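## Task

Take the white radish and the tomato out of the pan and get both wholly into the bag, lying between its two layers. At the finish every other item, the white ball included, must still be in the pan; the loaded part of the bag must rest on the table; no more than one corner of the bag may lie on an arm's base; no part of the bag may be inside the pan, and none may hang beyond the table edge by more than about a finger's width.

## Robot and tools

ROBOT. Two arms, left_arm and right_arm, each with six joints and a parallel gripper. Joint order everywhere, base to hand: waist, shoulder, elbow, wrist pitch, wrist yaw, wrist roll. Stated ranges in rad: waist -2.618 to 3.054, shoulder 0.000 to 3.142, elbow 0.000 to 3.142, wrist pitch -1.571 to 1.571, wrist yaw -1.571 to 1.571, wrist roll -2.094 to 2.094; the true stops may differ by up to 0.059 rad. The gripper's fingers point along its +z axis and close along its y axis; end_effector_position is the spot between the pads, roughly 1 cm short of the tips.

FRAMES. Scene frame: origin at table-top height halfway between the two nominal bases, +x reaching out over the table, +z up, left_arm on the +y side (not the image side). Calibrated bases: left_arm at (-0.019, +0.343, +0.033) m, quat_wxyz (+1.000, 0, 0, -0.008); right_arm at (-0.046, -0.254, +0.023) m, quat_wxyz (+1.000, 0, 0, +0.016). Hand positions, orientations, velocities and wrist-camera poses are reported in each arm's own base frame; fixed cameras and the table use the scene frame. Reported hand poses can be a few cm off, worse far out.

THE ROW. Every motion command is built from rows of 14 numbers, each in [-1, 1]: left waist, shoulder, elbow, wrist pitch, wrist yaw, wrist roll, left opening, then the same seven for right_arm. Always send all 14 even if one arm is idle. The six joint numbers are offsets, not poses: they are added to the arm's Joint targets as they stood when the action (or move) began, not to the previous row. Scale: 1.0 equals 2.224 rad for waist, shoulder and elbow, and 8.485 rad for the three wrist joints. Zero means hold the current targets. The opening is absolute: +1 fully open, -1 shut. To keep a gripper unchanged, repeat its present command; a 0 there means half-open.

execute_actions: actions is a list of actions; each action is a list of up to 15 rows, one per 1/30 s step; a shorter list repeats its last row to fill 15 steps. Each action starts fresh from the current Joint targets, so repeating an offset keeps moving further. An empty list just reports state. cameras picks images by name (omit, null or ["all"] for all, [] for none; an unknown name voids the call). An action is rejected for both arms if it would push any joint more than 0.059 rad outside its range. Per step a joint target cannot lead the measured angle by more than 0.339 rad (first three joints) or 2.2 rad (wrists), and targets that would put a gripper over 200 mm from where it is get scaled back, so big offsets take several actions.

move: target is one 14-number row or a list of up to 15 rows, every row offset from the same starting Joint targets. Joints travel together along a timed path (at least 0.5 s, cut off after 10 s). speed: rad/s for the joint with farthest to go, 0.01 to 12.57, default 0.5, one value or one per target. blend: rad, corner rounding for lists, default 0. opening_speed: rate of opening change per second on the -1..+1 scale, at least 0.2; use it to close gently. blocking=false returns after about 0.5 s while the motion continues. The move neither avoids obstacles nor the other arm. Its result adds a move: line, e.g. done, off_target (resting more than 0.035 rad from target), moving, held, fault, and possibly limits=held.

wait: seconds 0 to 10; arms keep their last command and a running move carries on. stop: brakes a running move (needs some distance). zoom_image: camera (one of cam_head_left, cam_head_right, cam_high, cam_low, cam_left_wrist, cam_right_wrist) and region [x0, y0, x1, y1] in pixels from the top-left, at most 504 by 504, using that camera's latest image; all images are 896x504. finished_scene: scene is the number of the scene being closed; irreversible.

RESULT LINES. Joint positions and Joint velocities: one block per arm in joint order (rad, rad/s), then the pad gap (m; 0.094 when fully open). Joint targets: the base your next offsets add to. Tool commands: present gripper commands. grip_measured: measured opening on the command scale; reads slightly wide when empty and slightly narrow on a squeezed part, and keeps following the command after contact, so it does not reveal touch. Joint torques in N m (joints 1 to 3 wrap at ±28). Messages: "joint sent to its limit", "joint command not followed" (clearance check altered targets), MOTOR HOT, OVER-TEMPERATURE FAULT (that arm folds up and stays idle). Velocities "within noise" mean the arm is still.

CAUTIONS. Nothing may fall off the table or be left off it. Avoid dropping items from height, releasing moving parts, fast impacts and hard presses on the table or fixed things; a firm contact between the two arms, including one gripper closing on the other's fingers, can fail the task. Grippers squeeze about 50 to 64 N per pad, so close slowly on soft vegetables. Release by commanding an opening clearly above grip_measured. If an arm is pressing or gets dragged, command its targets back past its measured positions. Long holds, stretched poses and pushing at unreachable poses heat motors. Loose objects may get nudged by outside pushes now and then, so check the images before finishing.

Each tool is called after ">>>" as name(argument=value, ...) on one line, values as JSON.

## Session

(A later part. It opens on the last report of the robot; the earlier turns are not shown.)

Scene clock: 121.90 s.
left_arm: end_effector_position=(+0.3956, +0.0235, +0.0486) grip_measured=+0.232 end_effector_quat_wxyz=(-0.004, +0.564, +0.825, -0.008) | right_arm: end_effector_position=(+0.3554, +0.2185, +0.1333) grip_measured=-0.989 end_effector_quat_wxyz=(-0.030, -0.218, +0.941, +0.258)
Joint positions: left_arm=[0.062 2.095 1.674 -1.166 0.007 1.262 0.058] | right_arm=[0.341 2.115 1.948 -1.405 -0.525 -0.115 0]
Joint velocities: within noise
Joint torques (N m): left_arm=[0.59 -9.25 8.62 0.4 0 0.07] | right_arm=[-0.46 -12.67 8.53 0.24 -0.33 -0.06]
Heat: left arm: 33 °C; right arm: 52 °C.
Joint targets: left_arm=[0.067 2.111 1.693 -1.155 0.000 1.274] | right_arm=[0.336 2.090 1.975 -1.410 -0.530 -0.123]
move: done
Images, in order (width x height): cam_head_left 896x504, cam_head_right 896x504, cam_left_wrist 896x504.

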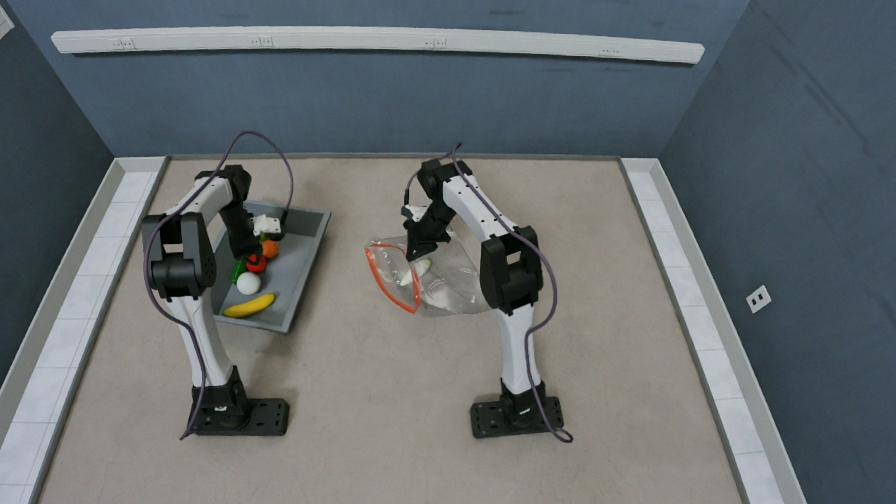

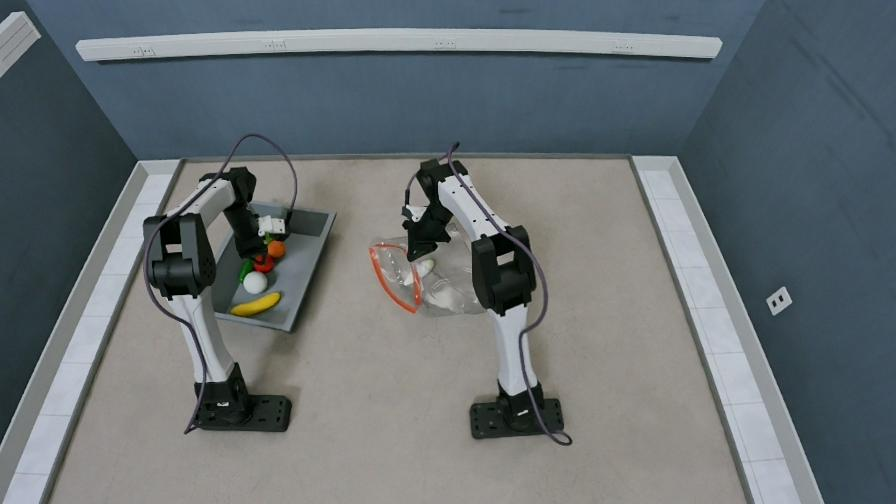

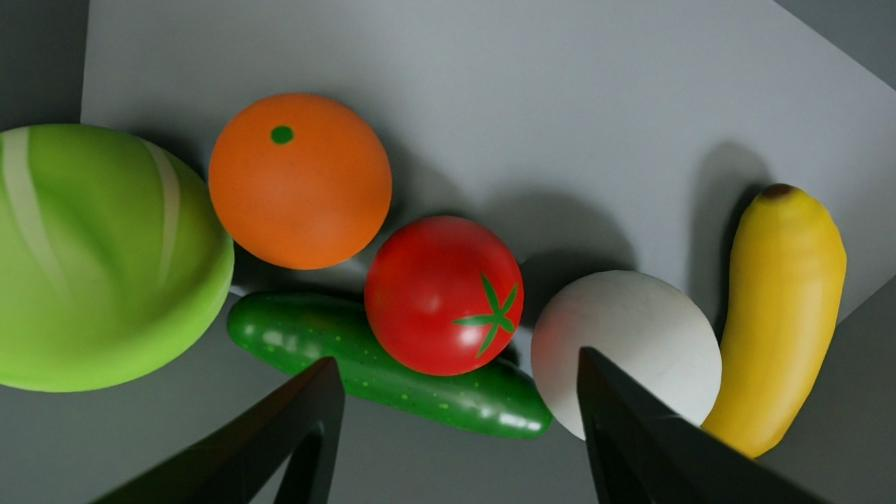

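>>> move(target=[0.0094,0.002,-0.022,0.0083,0,0,0.23,0,0,0,0,0,0,-1], speed=0.3, cameras=["cam_left_wrist"])

Scene clock: 123.53 s.
left_arm: end_effector_position=(+0.4070, +0.0328, +0.0441) grip_measured=+0.232 end_effector_quat_wxyz=(+0.016, +0.556, +0.831, +0.008) | right_arm: end_effector_position=(+0.3554, +0.2185, +0.1333) grip_measured=-0.989 end_effector_quat_wxyz=(-0.030, -0.218, +0.941, +0.258)
Joint positions: left_arm=[0.083 2.095 1.655 -1.095 0.007 1.262 0.058] | right_arm=[0.341 2.115 1.948 -1.405 -0.525 -0.115 0]
Joint velocities: within noise
Joint torques (N m): left_arm=[0.59 -8.95 5.74 0.54 0.01 0.07] | right_arm=[-0.44 -12.66 8.53 0.23 -0.33 -0.07]
Heat: left arm: 33 °C; right arm: 52 °C.
Joint targets: left_arm=[0.088 2.116 1.644 -1.085 0.000 1.274] | right_arm=[0.336 2.090 1.975 -1.410 -0.530 -0.123]
move: done
Images, in order (width x height): cam_left_wrist 896x504.

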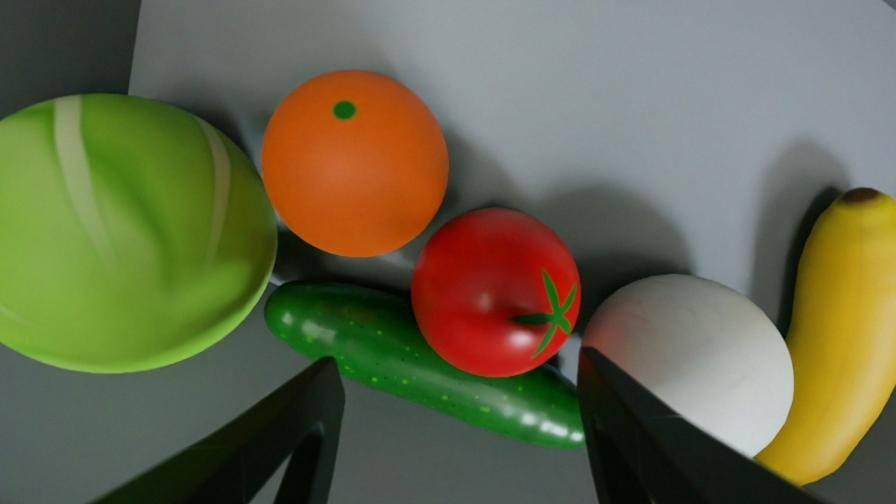

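>>> move(target=[0.0018,-0.0027,-0.0198,0.0005,0,0,0.23,0,0,0,0,0,0,-1], speed=0.3, cameras=["cam_left_wrist"])

Scene clock: 124.80 s.
left_arm: end_effector_position=(+0.3946, +0.0328, +0.0331) grip_measured=+0.232 end_effector_quat_wxyz=(+0.001, +0.555, +0.832, -0.004) | right_arm: end_effector_position=(+0.3554, +0.2185, +0.1333) grip_measured=-0.989 end_effector_quat_wxyz=(-0.030, -0.218, +0.941, +0.258)
Joint positions: left_arm=[0.086 2.095 1.611 -1.09 0.007 1.262 0.058] | right_arm=[0.341 2.115 1.948 -1.405 -0.525 -0.115 0]
Joint velocities: within noise
Joint torques (N m): left_arm=[0.72 -9.32 5.63 0.44 -0.01 0.08] | right_arm=[-0.44 -12.67 8.53 0.24 -0.34 -0.07]
Heat: left arm: 32 °C; right arm: 52 °C.
Joint targets: left_arm=[0.092 2.110 1.600 -1.081 0.000 1.274] | right_arm=[0.336 2.090 1.975 -1.410 -0.530 -0.123]
move: done
Images, in order (width x height): cam_left_wrist 896x504.

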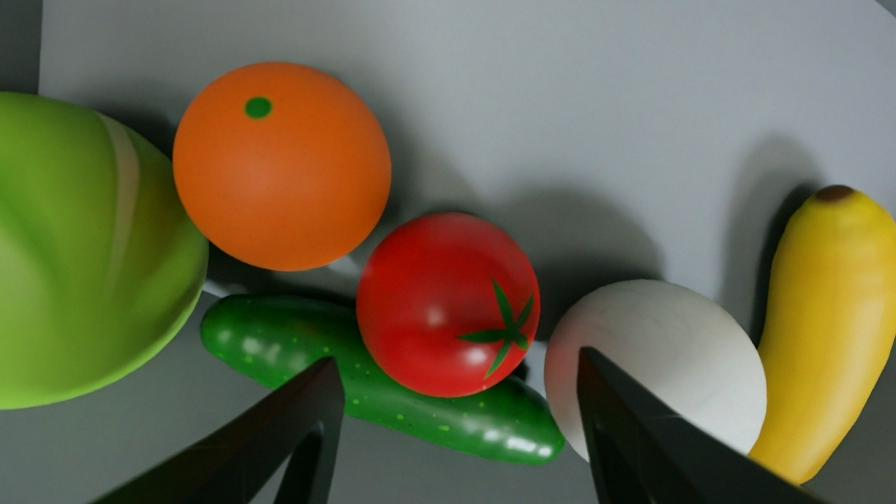

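>>> move(target=[0.0022,0.0216,-0.0373,0.0154,0,0,0.23,0,0,0,0,0,0,-1], speed=0.15, cameras=["cam_left_wrist"])

Scene clock: 126.73 s.
left_arm: end_effector_position=(+0.3941, +0.0347, -0.0022) grip_measured=+0.232 end_effector_quat_wxyz=(+0.000, +0.553, +0.833, -0.004) | right_arm: end_effector_position=(+0.3554, +0.2185, +0.1333) grip_measured=-0.989 end_effector_quat_wxyz=(-0.030, -0.218, +0.941, +0.258)
Joint positions: left_arm=[0.091 2.136 1.528 -0.968 0.007 1.262 0.058] | right_arm=[0.341 2.115 1.948 -1.405 -0.525 -0.115 0]
Joint velocities: within noise
Joint torques (N m): left_arm=[0.72 -8.85 5.33 0.51 0 0.07] | right_arm=[-0.44 -12.64 8.5 0.24 -0.33 -0.07]
Heat: left arm: 32 °C; right arm: 52 °C.
Joint targets: left_arm=[0.098 2.158 1.517 -0.950 0.000 1.274] | right_arm=[0.336 2.090 1.975 -1.410 -0.530 -0.123]
move: done
Images, in order (width x height): cam_left_wrist 896x504.

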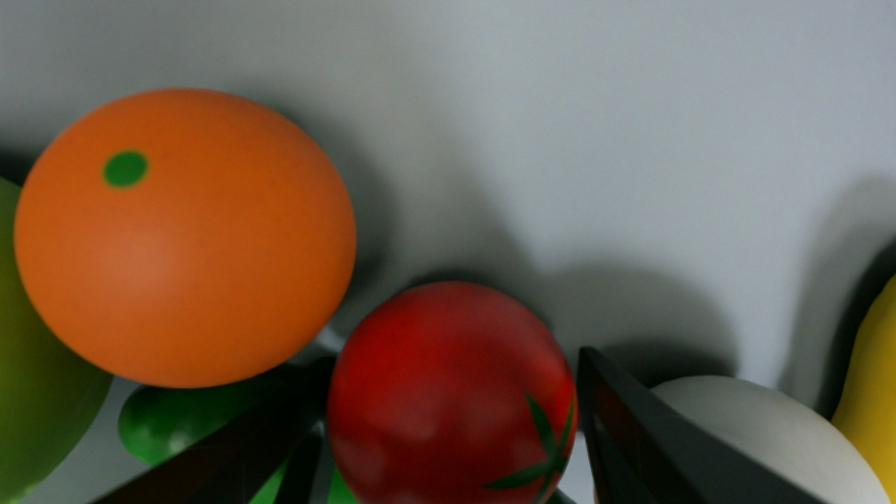

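>>> move(target=[[0.0054,0,0,0,0,0,0.23,0,0,0,0,0,0,-1],[0.0054,0,0,0,0,0,-0.04,0,0,0,0,0,0,-1]], speed=0.1, opening_speed=0.3, cameras=["cam_left_wrist"])

Scene clock: 128.93 s.
left_arm: end_effector_position=(+0.3969, +0.0379, -0.0022) grip_measured=-0.031 end_effector_quat_wxyz=(+0.005, +0.550, +0.835, +0.000) | right_arm: end_effector_position=(+0.3554, +0.2185, +0.1333) grip_measured=-0.989 end_effector_quat_wxyz=(-0.030, -0.218, +0.941, +0.258)
Joint positions: left_arm=[0.098 2.136 1.528 -0.955 0.007 1.264 0.046] | right_arm=[0.341 2.115 1.948 -1.405 -0.525 -0.115 0]
Joint velocities: within noise
Joint torques (N m): left_arm=[1.09 -8.87 5.35 0.39 0 0.05] | right_arm=[-0.44 -12.68 8.51 0.24 -0.34 -0.07]
Heat: left arm: 32 °C; right arm: 52 °C.
Joint targets: left_arm=[0.109 2.158 1.517 -0.950 0.000 1.274] | right_arm=[0.336 2.090 1.975 -1.410 -0.530 -0.123]
move: done
Images, in order (width x height): cam_left_wrist 896x504.

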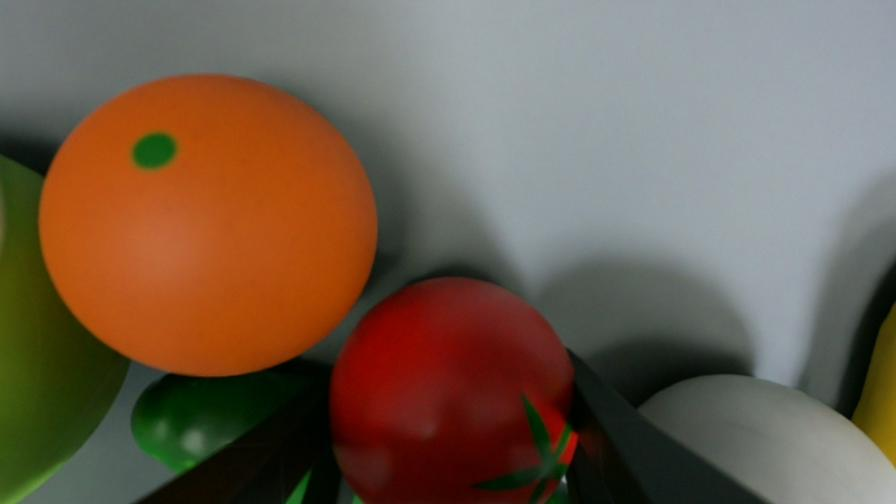

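>>> move(target=[[0,0,0,0,0,0,-0.12,0,0,0,0,0,0,-1],[0,-0.0337,0.1156,-0.038,0,0,-0.12,0,0,0,0,0,0,-1]], speed=0.3, opening_speed=0.3, cameras=["cam_left_wrist","cam_head_left"])

Scene clock: 131.50 s.
left_arm: end_effector_position=(+0.3936, +0.0394, +0.0636) grip_measured=-0.036 end_effector_quat_wxyz=(-0.014, +0.548, +0.836, -0.016) | right_arm: end_effector_position=(+0.3554, +0.2185, +0.1333) grip_measured=-0.989 end_effector_quat_wxyz=(-0.030, -0.218, +0.941, +0.258)
Joint positions: left_arm=[0.103 2.11 1.757 -1.26 0.007 1.264 0.045] | right_arm=[0.341 2.115 1.948 -1.405 -0.525 -0.115 0]
Joint velocities: within noise
Joint torques (N m): left_arm=[0.72 -12.77 8.49 0.11 0 0.06] | right_arm=[-0.46 -12.66 8.51 0.24 -0.34 -0.07]
Heat: left arm: 32 °C; right arm: 52 °C.
Joint targets: left_arm=[0.109 2.083 1.774 -1.273 0.000 1.274] | right_arm=[0.336 2.090 1.975 -1.410 -0.530 -0.123]
move: done
Images, in order (width x height): cam_head_left 896x504, cam_left_wrist 896x504.

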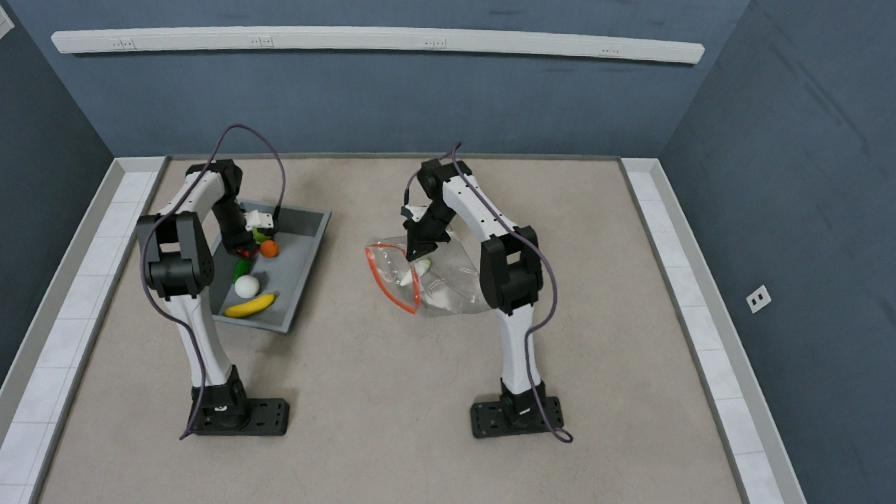

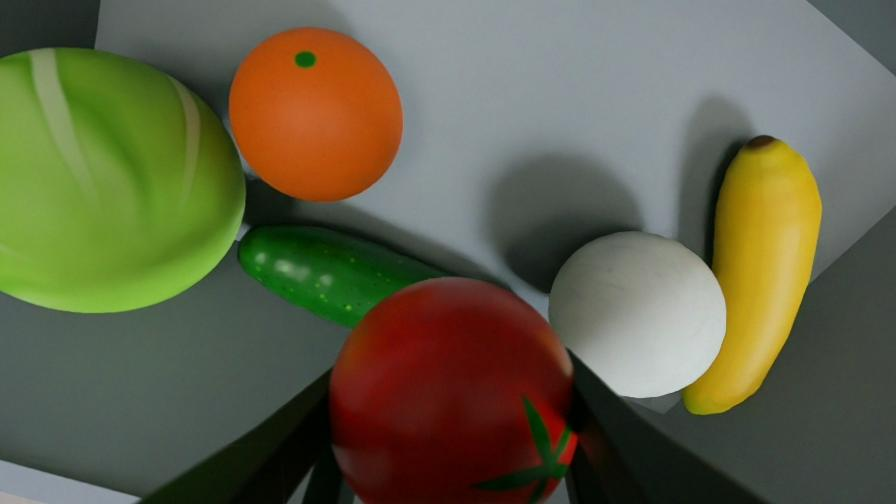

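>>> move(target=[[0,-0.5103,-0.5935,0.1562,0,-0.15,-0.12,0,0,0,0,0,0,-1],[-0.4092,-0.5103,-0.5935,0.1562,0,-0.15,-0.12,0,0,0,0,0,0,-1]], speed=0.7, blend=0.05, cameras=["cam_left_wrist","cam_head_left","cam_low"])

>>> zoom_image(camera="cam_head_left", region=[320, 200, 540, 340])

Scene clock: 136.13 s.
left_arm: end_effector_position=(+0.2348, -0.2407, +0.1593) grip_measured=-0.036 end_effector_quat_wxyz=(+0.492, +0.334, +0.778, -0.205) | right_arm: end_effector_position=(+0.3554, +0.2185, +0.1333) grip_measured=-0.989 end_effector_quat_wxyz=(-0.030, -0.218, +0.941, +0.258)
Joint positions: left_arm=[-0.795 0.959 0.466 0.046 0.005 0.013 0.045] | right_arm=[0.341 2.115 1.948 -1.405 -0.525 -0.115 0]
Joint velocities: within noise
Joint torques (N m): left_arm=[-0.2 -3.08 7.39 2.42 -0.03 -0.15] | right_arm=[-0.44 -12.66 8.53 0.24 -0.34 -0.07]
Heat: left arm: 32 °C; right arm: 53 °C.
Joint targets: left_arm=[-0.801 0.948 0.454 0.053 0.000 0.001] | right_arm=[0.336 2.090 1.975 -1.410 -0.530 -0.123]
move: done
Images, in order (width x height): cam_head_left 896x504, cam_low 896x504, cam_left_wrist 896x504.

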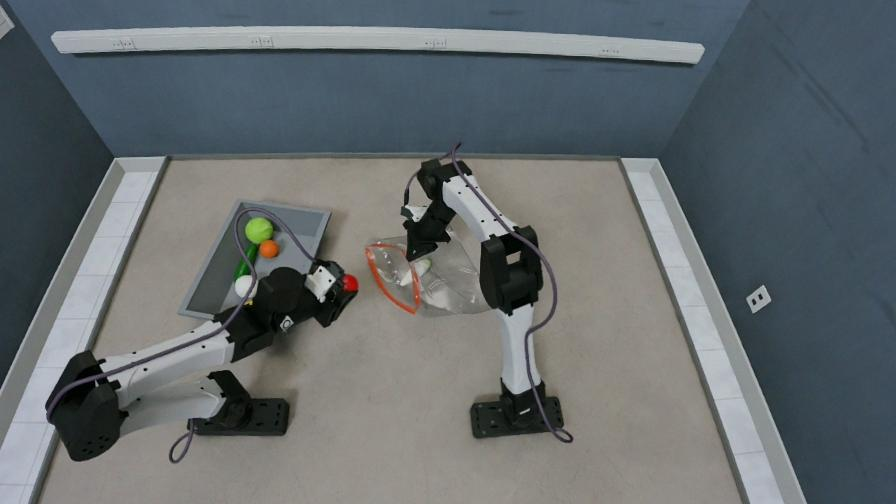

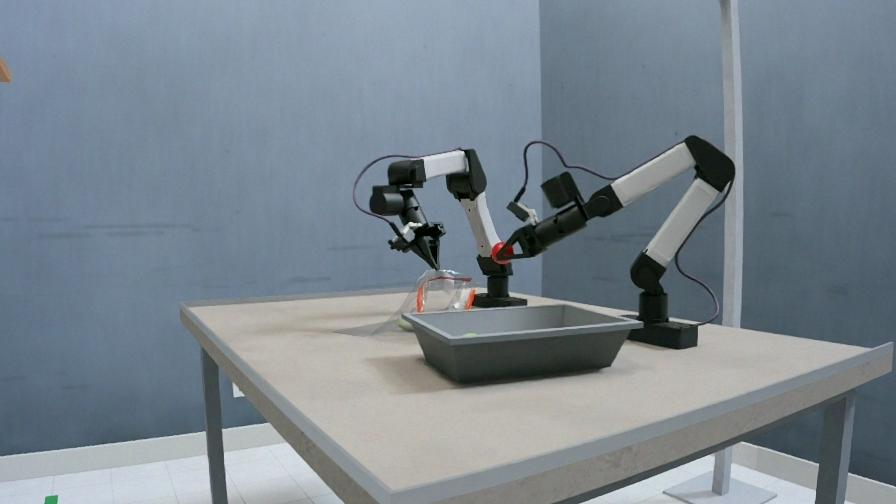

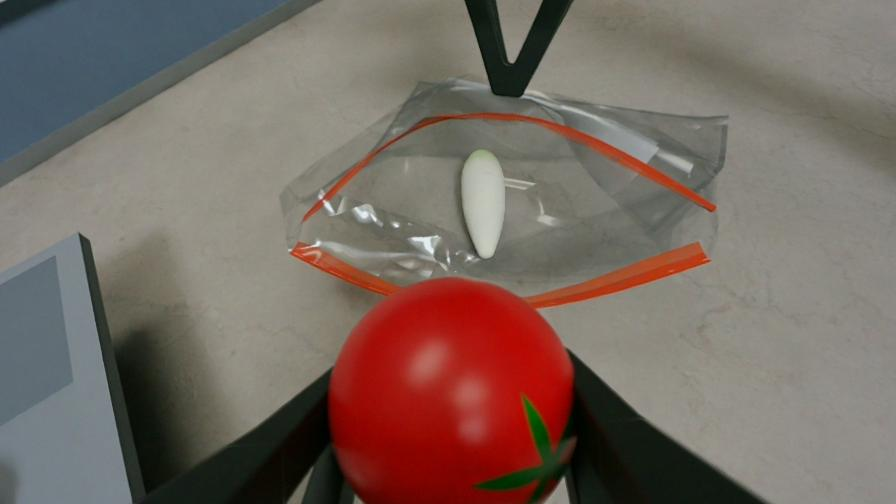

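Scaled by 2.291 from the camera's 896x504 image, which has a finer 1280x720 frame.

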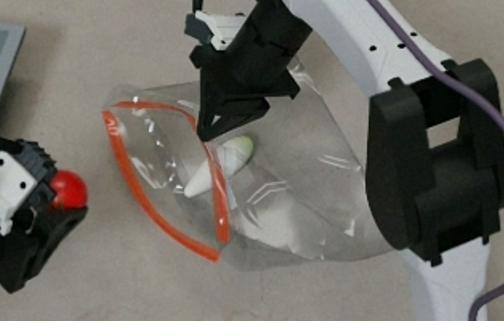

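>>> move(target=[[-0.0535,0,0,0,0,0,-0.12,0,0,0,0,0,0,-1],[-0.0535,0.3916,-0.1551,0.1433,0,0,-0.12,0,0,0,0,0,0,-1]], speed=0.5, blend=0.05, cameras=["cam_left_wrist","cam_head_left"])

>>> zoom_image(camera="cam_head_left", region=[200, 180, 540, 380])

Scene clock: 140.43 s.
left_arm: end_effector_position=(+0.2054, -0.2670, +0.0158) grip_measured=-0.036 end_effector_quat_wxyz=(+0.485, +0.377, +0.753, -0.236) | right_arm: end_effector_position=(+0.3554, +0.2185, +0.1333) grip_measured=-0.989 end_effector_quat_wxyz=(-0.030, -0.218, +0.941, +0.258)
Joint positions: left_arm=[-0.913 1.808 0.115 1.261 0.003 0.012 0.045] | right_arm=[0.341 2.115 1.948 -1.405 -0.525 -0.115 0]
Joint velocities: within noise
Joint torques (N m): left_arm=[-0.31 -3.84 2.24 2.42 -0.02 -0.14] | right_arm=[-0.44 -12.67 8.51 0.23 -0.33 -0.07]
Heat: left arm: 33 °C; right arm: 53 °C.
Joint targets: left_arm=[-0.920 1.819 0.109 1.269 0.000 0.001] | right_arm=[0.336 2.090 1.975 -1.410 -0.530 -0.123]
move: done
Images, in order (width x height): cam_head_left 896x504, cam_left_wrist 896x504.

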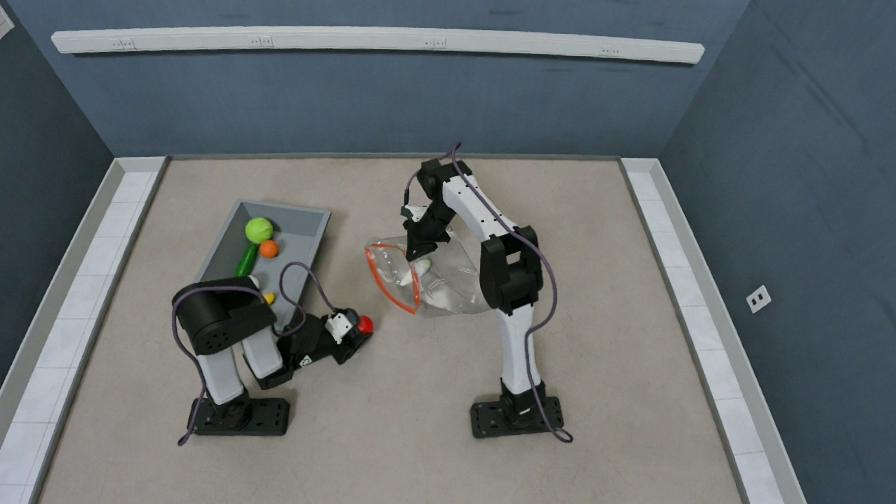

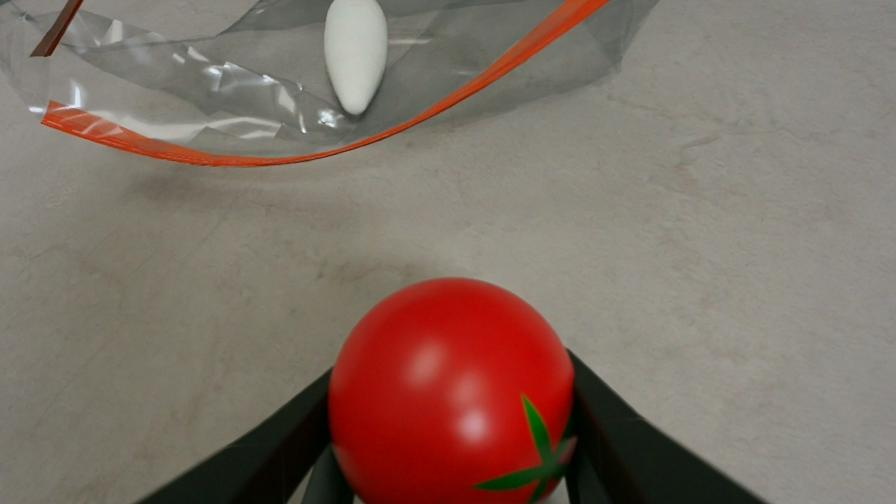

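Scaled by 1.482 from the camera's 896x504 image, which has a finer 1280x720 frame.

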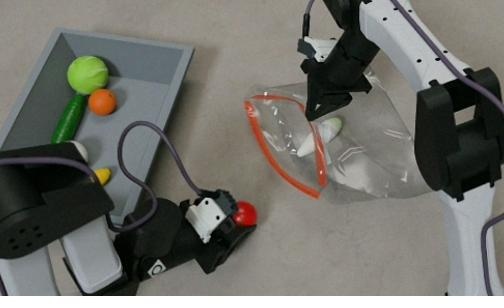

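>>> move(target=[[0,-0.3916,0.1551,-0.1434,0,0,-0.12,0,0,0,0,0,0,-1],[0.1003,-0.3916,0.1551,-0.1434,0,0,-0.12,0,0,0,0,0,0,-1],[0.1003,-0.0647,0.1398,-0.0535,0,0,-0.12,0,0,0,0,0,0,-1]], speed=0.5, blend=0.05, cameras=["cam_left_wrist","cam_head_left"])

>>> zoom_image(camera="cam_head_left", region=[200, 180, 540, 380])

Scene clock: 148.90 s.
left_arm: end_effector_position=(+0.3106, -0.2640, +0.0621) grip_measured=-0.036 end_effector_quat_wxyz=(+0.509, +0.295, +0.787, -0.184) | right_arm: end_effector_position=(+0.3554, +0.2185, +0.1333) grip_measured=-0.989 end_effector_quat_wxyz=(-0.030, -0.218, +0.941, +0.258)
Joint positions: left_arm=[-0.703 1.664 0.429 0.807 0.003 0.012 0.045] | right_arm=[0.341 2.115 1.948 -1.405 -0.525 -0.115 0]
Joint velocities: within noise
Joint torques (N m): left_arm=[0.7 -5 4.82 2.46 -0.02 -0.15] | right_arm=[-0.46 -12.66 8.51 0.24 -0.33 -0.07]
Heat: left arm: 35 °C; right arm: 53 °C.
Joint targets: left_arm=[-0.697 1.675 0.420 0.815 0.000 0.001] | right_arm=[0.336 2.090 1.975 -1.410 -0.530 -0.123]
move: done
Images, in order (width x height): cam_head_left 896x504, cam_left_wrist 896x504.

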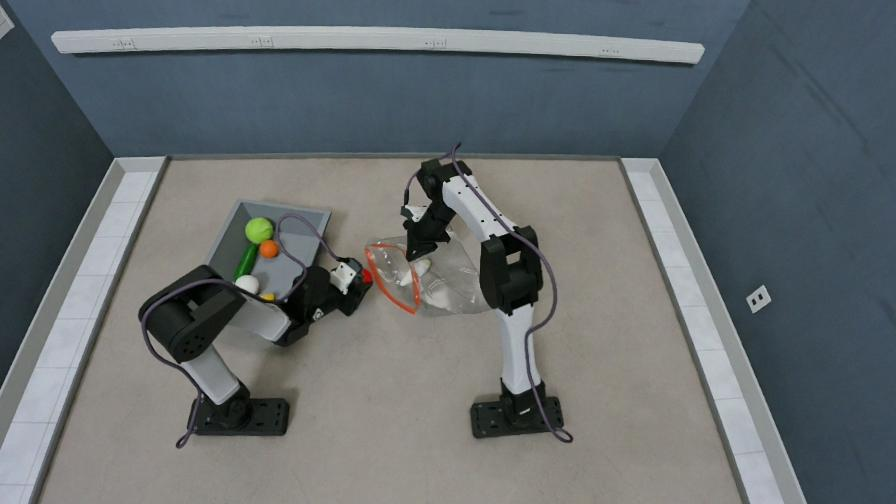

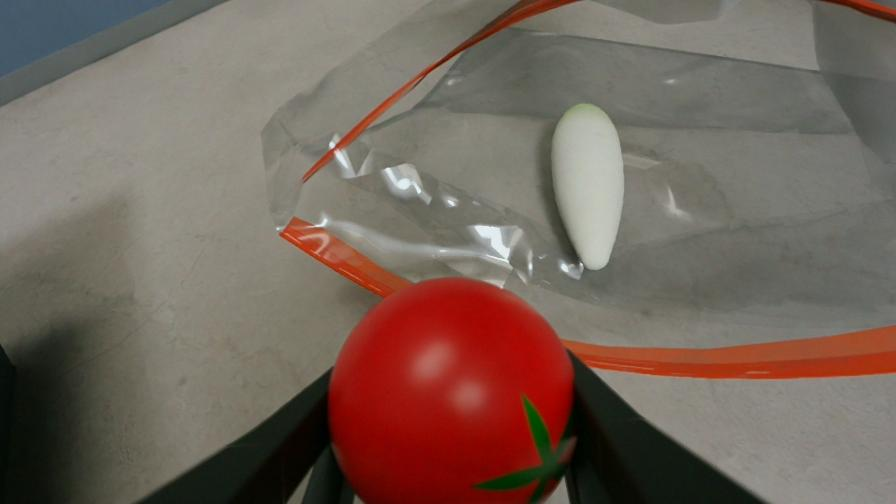

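Scaled by 1.482 from the camera's 896x504 image, which has a finer 1280x720 frame.

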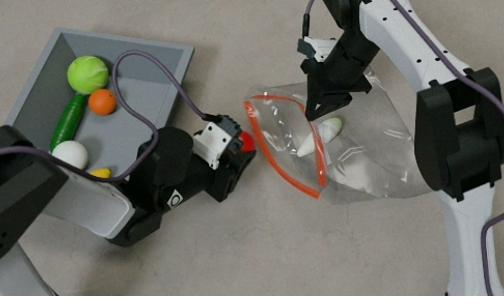

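>>> move(target=[[-0.0112,0.1407,0.0607,0.021,0,0,-0.12,0,0,0,0,0,0,-1],[-0.0112,0.165,0.0985,0.0174,0,0,-0.12,0,0,0,0,0,0,-1]], speed=0.3, cameras=["cam_left_wrist","cam_head_left","cam_low"])

>>> zoom_image(camera="cam_head_left", region=[320, 200, 540, 340])

Scene clock: 151.07 s.
left_arm: end_effector_position=(+0.3487, -0.3034, +0.0169) grip_measured=-0.036 end_effector_quat_wxyz=(+0.507, +0.300, +0.786, -0.187) | right_arm: end_effector_position=(+0.3554, +0.2185, +0.1333) grip_measured=-0.989 end_effector_quat_wxyz=(-0.030, -0.218, +0.941, +0.258)
Joint positions: left_arm=[-0.715 2.023 0.625 0.971 0.003 0.012 0.045] | right_arm=[0.341 2.115 1.948 -1.405 -0.525 -0.115 0]
Joint velocities: within noise
Joint torques (N m): left_arm=[-0.35 -6.74 6.09 2.26 -0.01 -0.15] | right_arm=[-0.46 -12.66 8.53 0.24 -0.34 -0.07]
Heat: left arm: 35 °C; right arm: 54 °C.
Joint targets: left_arm=[-0.722 2.042 0.639 0.962 0.000 0.001] | right_arm=[0.336 2.090 1.975 -1.410 -0.530 -0.123]
move: done
Images, in order (width x height): cam_head_left 896x504, cam_low 896x504, cam_left_wrist 896x504.

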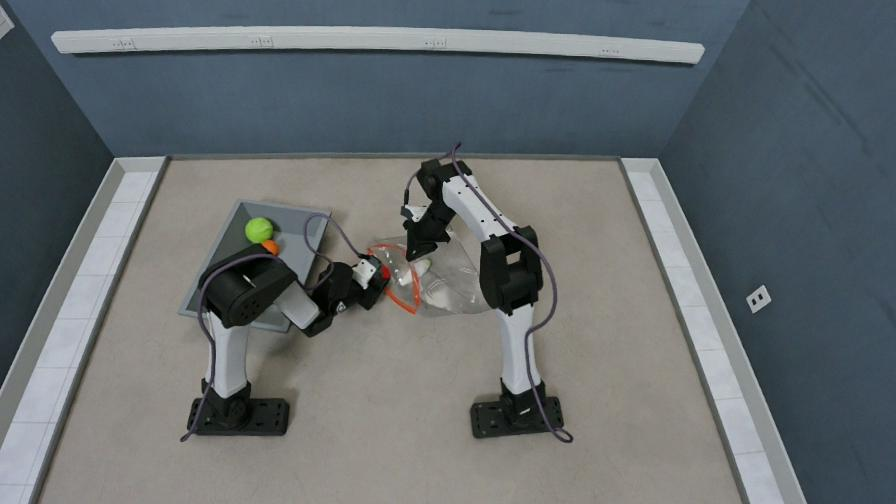

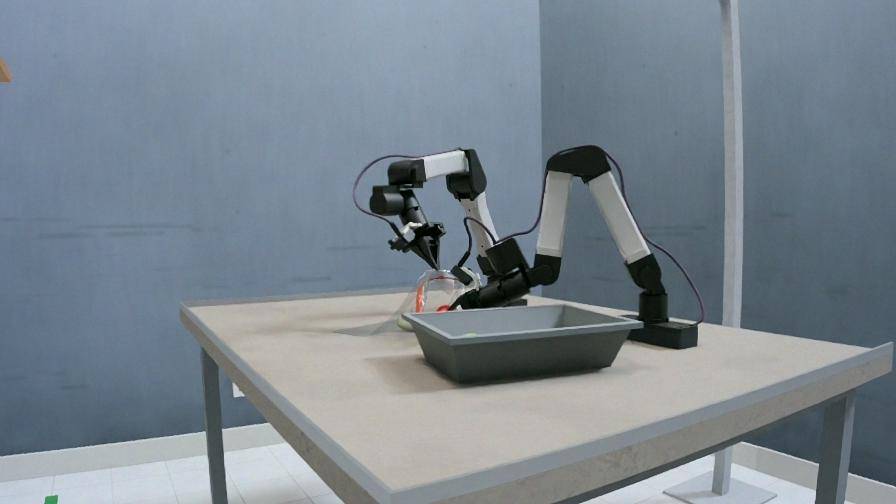

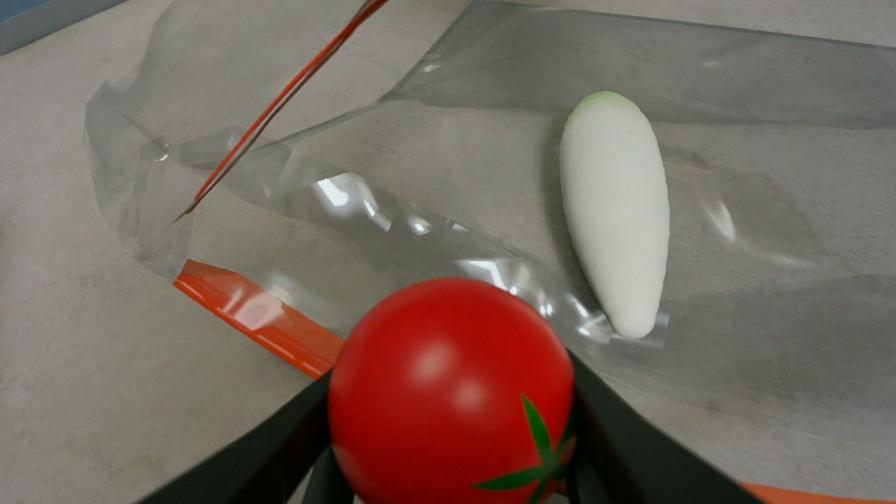

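Scaled by 2.291 from the camera's 896x504 image, which has a finer 1280x720 frame.

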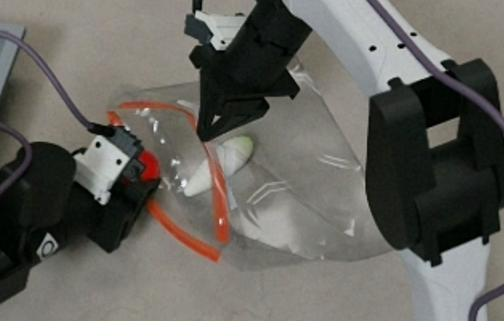

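>>> move(target=[0,0.0468,0.0985,-0.0136,0,0,-0.12,0,0,0,0,0,0,-1], speed=0.2, cameras=["cam_left_wrist","cam_head_left","cam_low"])

>>> zoom_image(camera="cam_head_left", region=[320, 200, 540, 340])

>>> zoom_image(camera="cam_low", region=[330, 200, 580, 340])

Scene clock: 153.23 s.
left_arm: end_effector_position=(+0.3863, -0.3361, +0.0181) grip_measured=-0.036 end_effector_quat_wxyz=(+0.509, +0.299, +0.784, -0.188) | right_arm: end_effector_position=(+0.3554, +0.2185, +0.1333) grip_measured=-0.989 end_effector_quat_wxyz=(-0.030, -0.218, +0.941, +0.258)
Joint positions: left_arm=[-0.715 2.126 0.841 0.862 0.003 0.012 0.045] | right_arm=[0.341 2.115 1.948 -1.405 -0.525 -0.115 0]
Joint velocities: within noise
Joint torques (N m): left_arm=[-0.32 -8.03 7.09 2.2 -0.01 -0.15] | right_arm=[-0.46 -12.66 8.51 0.24 -0.33 -0.07]
Heat: left arm: 35 °C; right arm: 54 °C.
Joint targets: left_arm=[-0.722 2.146 0.858 0.847 0.000 0.001] | right_arm=[0.336 2.090 1.975 -1.410 -0.530 -0.123]
move: done
Images, in order (width x height): cam_head_left 896x504, cam_low 896x504, cam_left_wrist 896x504.

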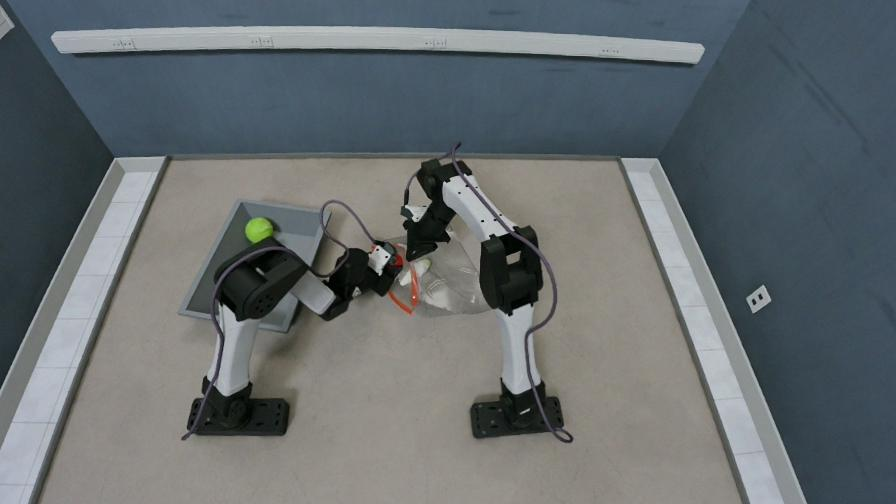

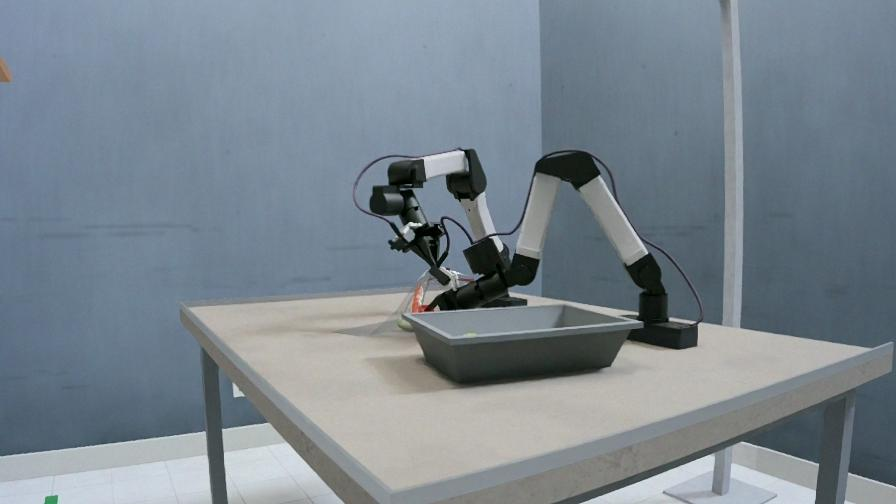

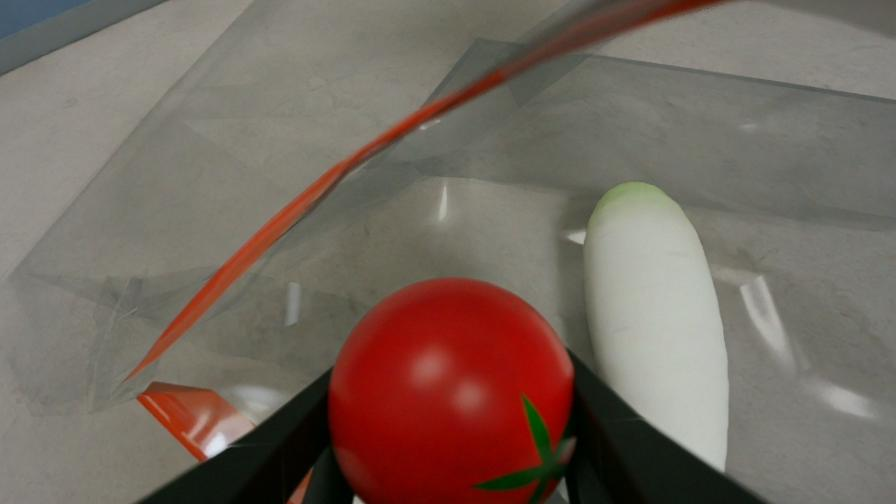

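Scaled by 2.291 from the camera's 896x504 image, which has a finer 1280x720 frame.

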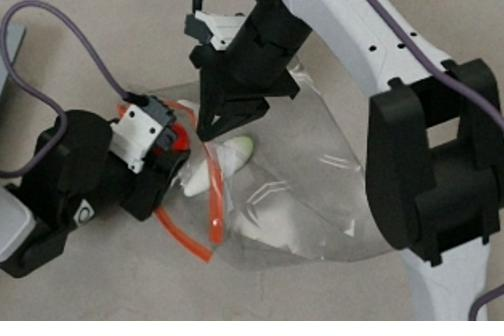

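Scaled by 2.016 from the camera's 896x504 image, which has a finer 1280x720 frame.

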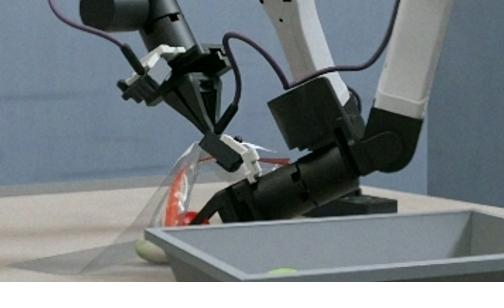

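>>> move(target=[0,0.0289,0.0003,0.0075,0,0,-0.12,0,0,0,0,0,0,-1], speed=0.1, cameras=["cam_left_wrist"])

>>> move(target=[0,0,0,0,0,0,0.2,0,0,0,0,0,0,-1], opening_speed=0.25, cameras=["cam_left_wrist","cam_low"])

Scene clock: 154.60 s.
left_arm: end_effector_position=(+0.3847, -0.3348, -0.0028) grip_measured=-0.036 end_effector_quat_wxyz=(+0.502, +0.301, +0.789, -0.185) | right_arm: end_effector_position=(+0.3554, +0.2185, +0.1333) grip_measured=-0.989 end_effector_quat_wxyz=(-0.030, -0.218, +0.941, +0.258)
Joint positions: left_arm=[-0.715 2.189 0.841 0.907 0.003 0.012 0.045] | right_arm=[0.341 2.115 1.948 -1.405 -0.525 -0.115 0]
Joint velocities: within noise
Joint torques (N m): left_arm=[-0.25 -8.06 6.75 2.4 -0.02 -0.15] | right_arm=[-0.46 -12.64 8.53 0.24 -0.34 -0.06]
Heat: left arm: 36 °C; right arm: 54 °C.
Joint targets: left_arm=[-0.722 2.210 0.859 0.911 0.000 0.001] | right_arm=[0.336 2.090 1.975 -1.410 -0.530 -0.123]
move: done
Images, in order (width x height): cam_left_wrist 896x504.

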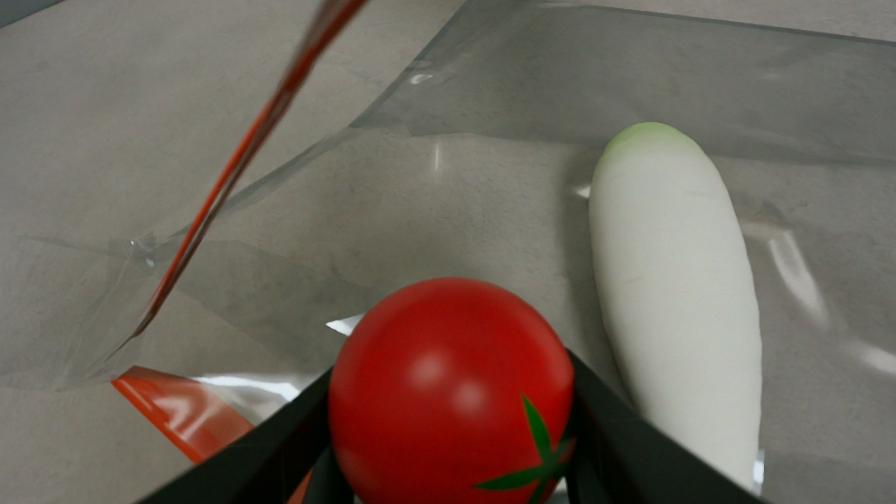

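Scene clock: 156.10 s.
left_arm: end_effector_position=(+0.3847, -0.3348, -0.0029) grip_measured=+0.198 end_effector_quat_wxyz=(+0.502, +0.301, +0.789, -0.185) | right_arm: end_effector_position=(+0.3554, +0.2185, +0.1333) grip_measured=-0.989 end_effector_quat_wxyz=(-0.030, -0.218, +0.941, +0.258)
Joint positions: left_arm=[-0.715 2.189 0.841 0.907 0.003 0.012 0.056] | right_arm=[0.341 2.115 1.948 -1.405 -0.525 -0.115 0]
Joint velocities: within noise
Joint torques (N m): left_arm=[-0.31 -8.08 6.79 2.4 -0.02 -0.16] | right_arm=[-0.44 -12.67 8.53 0.24 -0.34 -0.06]
Heat: left arm: 36 °C; right arm: 54 °C.
Joint targets: left_arm=[-0.722 2.210 0.859 0.911 0.000 0.001] | right_arm=[0.336 2.090 1.975 -1.410 -0.530 -0.123]
move: done
Images, in order (width x height): cam_low 896x504, cam_left_wrist 896x504.

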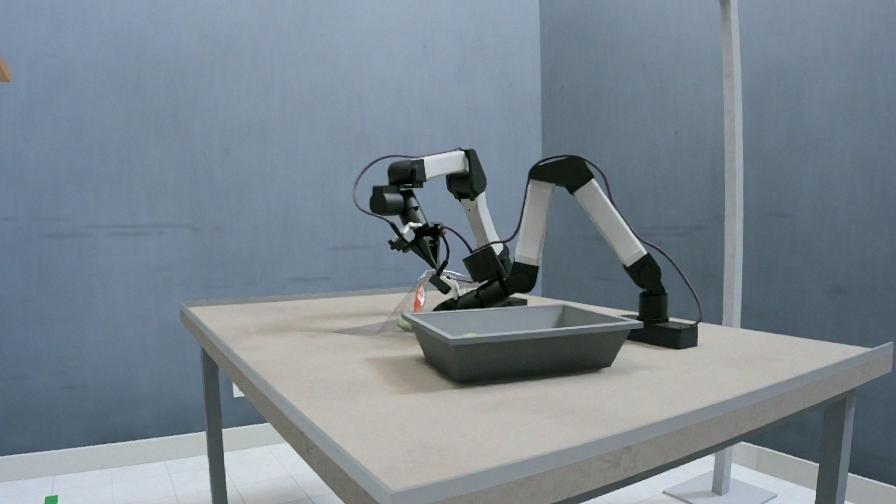

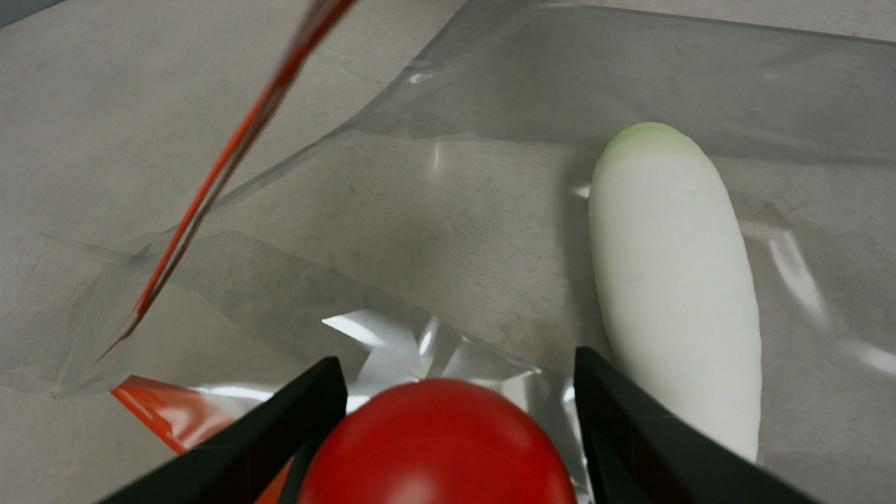

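>>> wait(seconds=0.3, cameras=["cam_left_wrist","cam_head_left"])

>>> zoom_image(camera="cam_head_left", region=[320, 200, 460, 340])

>>> zoom_image(camera="cam_left_wrist", region=[250, 300, 700, 504])

Scene clock: 156.67 s.
left_arm: end_effector_position=(+0.3847, -0.3348, -0.0029) grip_measured=+0.198 end_effector_quat_wxyz=(+0.502, +0.301, +0.789, -0.185) | right_arm: end_effector_position=(+0.3554, +0.2185, +0.1333) grip_measured=-0.989 end_effector_quat_wxyz=(-0.030, -0.218, +0.941, +0.258)
Joint positions: left_arm=[-0.715 2.189 0.841 0.907 0.003 0.012 0.056] | right_arm=[0.341 2.115 1.948 -1.405 -0.525 -0.115 0]
Joint velocities: within noise
Joint torques (N m): left_arm=[-0.32 -8.1 6.75 2.4 -0.01 -0.16] | right_arm=[-0.46 -12.66 8.51 0.24 -0.33 -0.07]
Heat: left arm: 36 °C; right arm: 54 °C.
Joint targets: left_arm=[-0.722 2.210 0.859 0.911 0.000 0.001] | right_arm=[0.336 2.090 1.975 -1.410 -0.530 -0.123]
Tool commands: left_gripper/opening=+0.2 right_gripper/opening=-1.0
wait: 0.30 s; at rest from the start
Images, in order (width x height): cam_head_left 896x504, cam_left_wrist 896x504.

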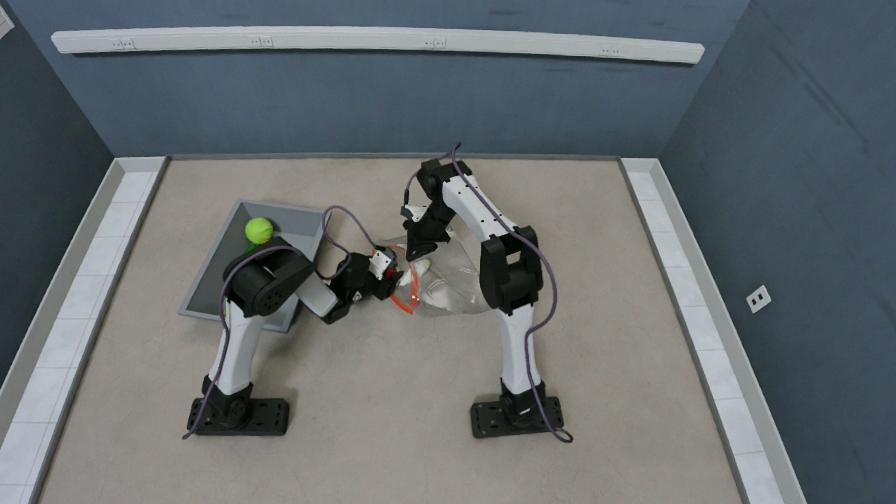

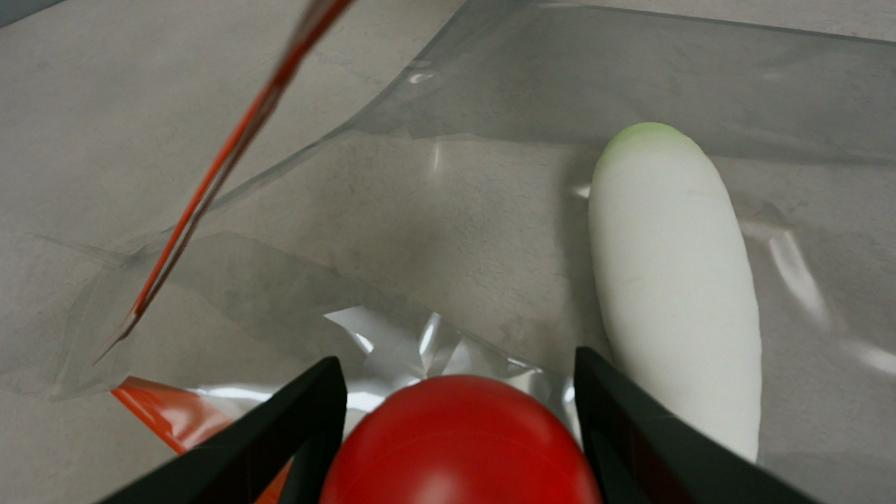

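Scaled by 3.600 from the camera's 896x504 image, which has a finer 1280x720 frame.

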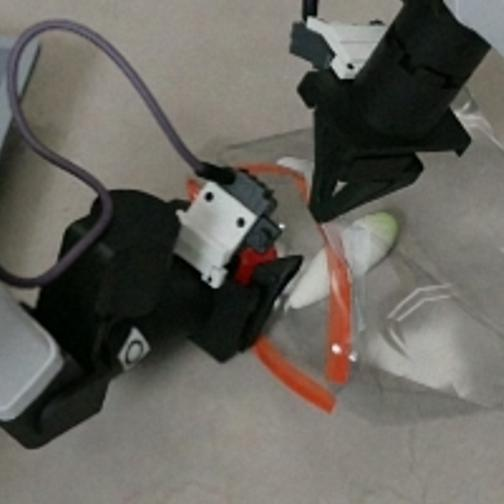

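Scaled by 1.120 from the camera's 896x504 image, which has a finer 1280x720 frame.

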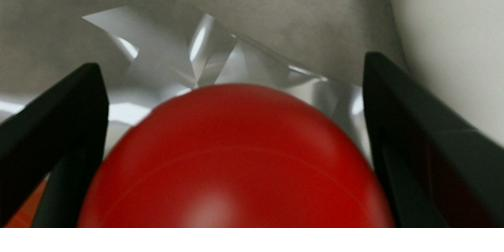

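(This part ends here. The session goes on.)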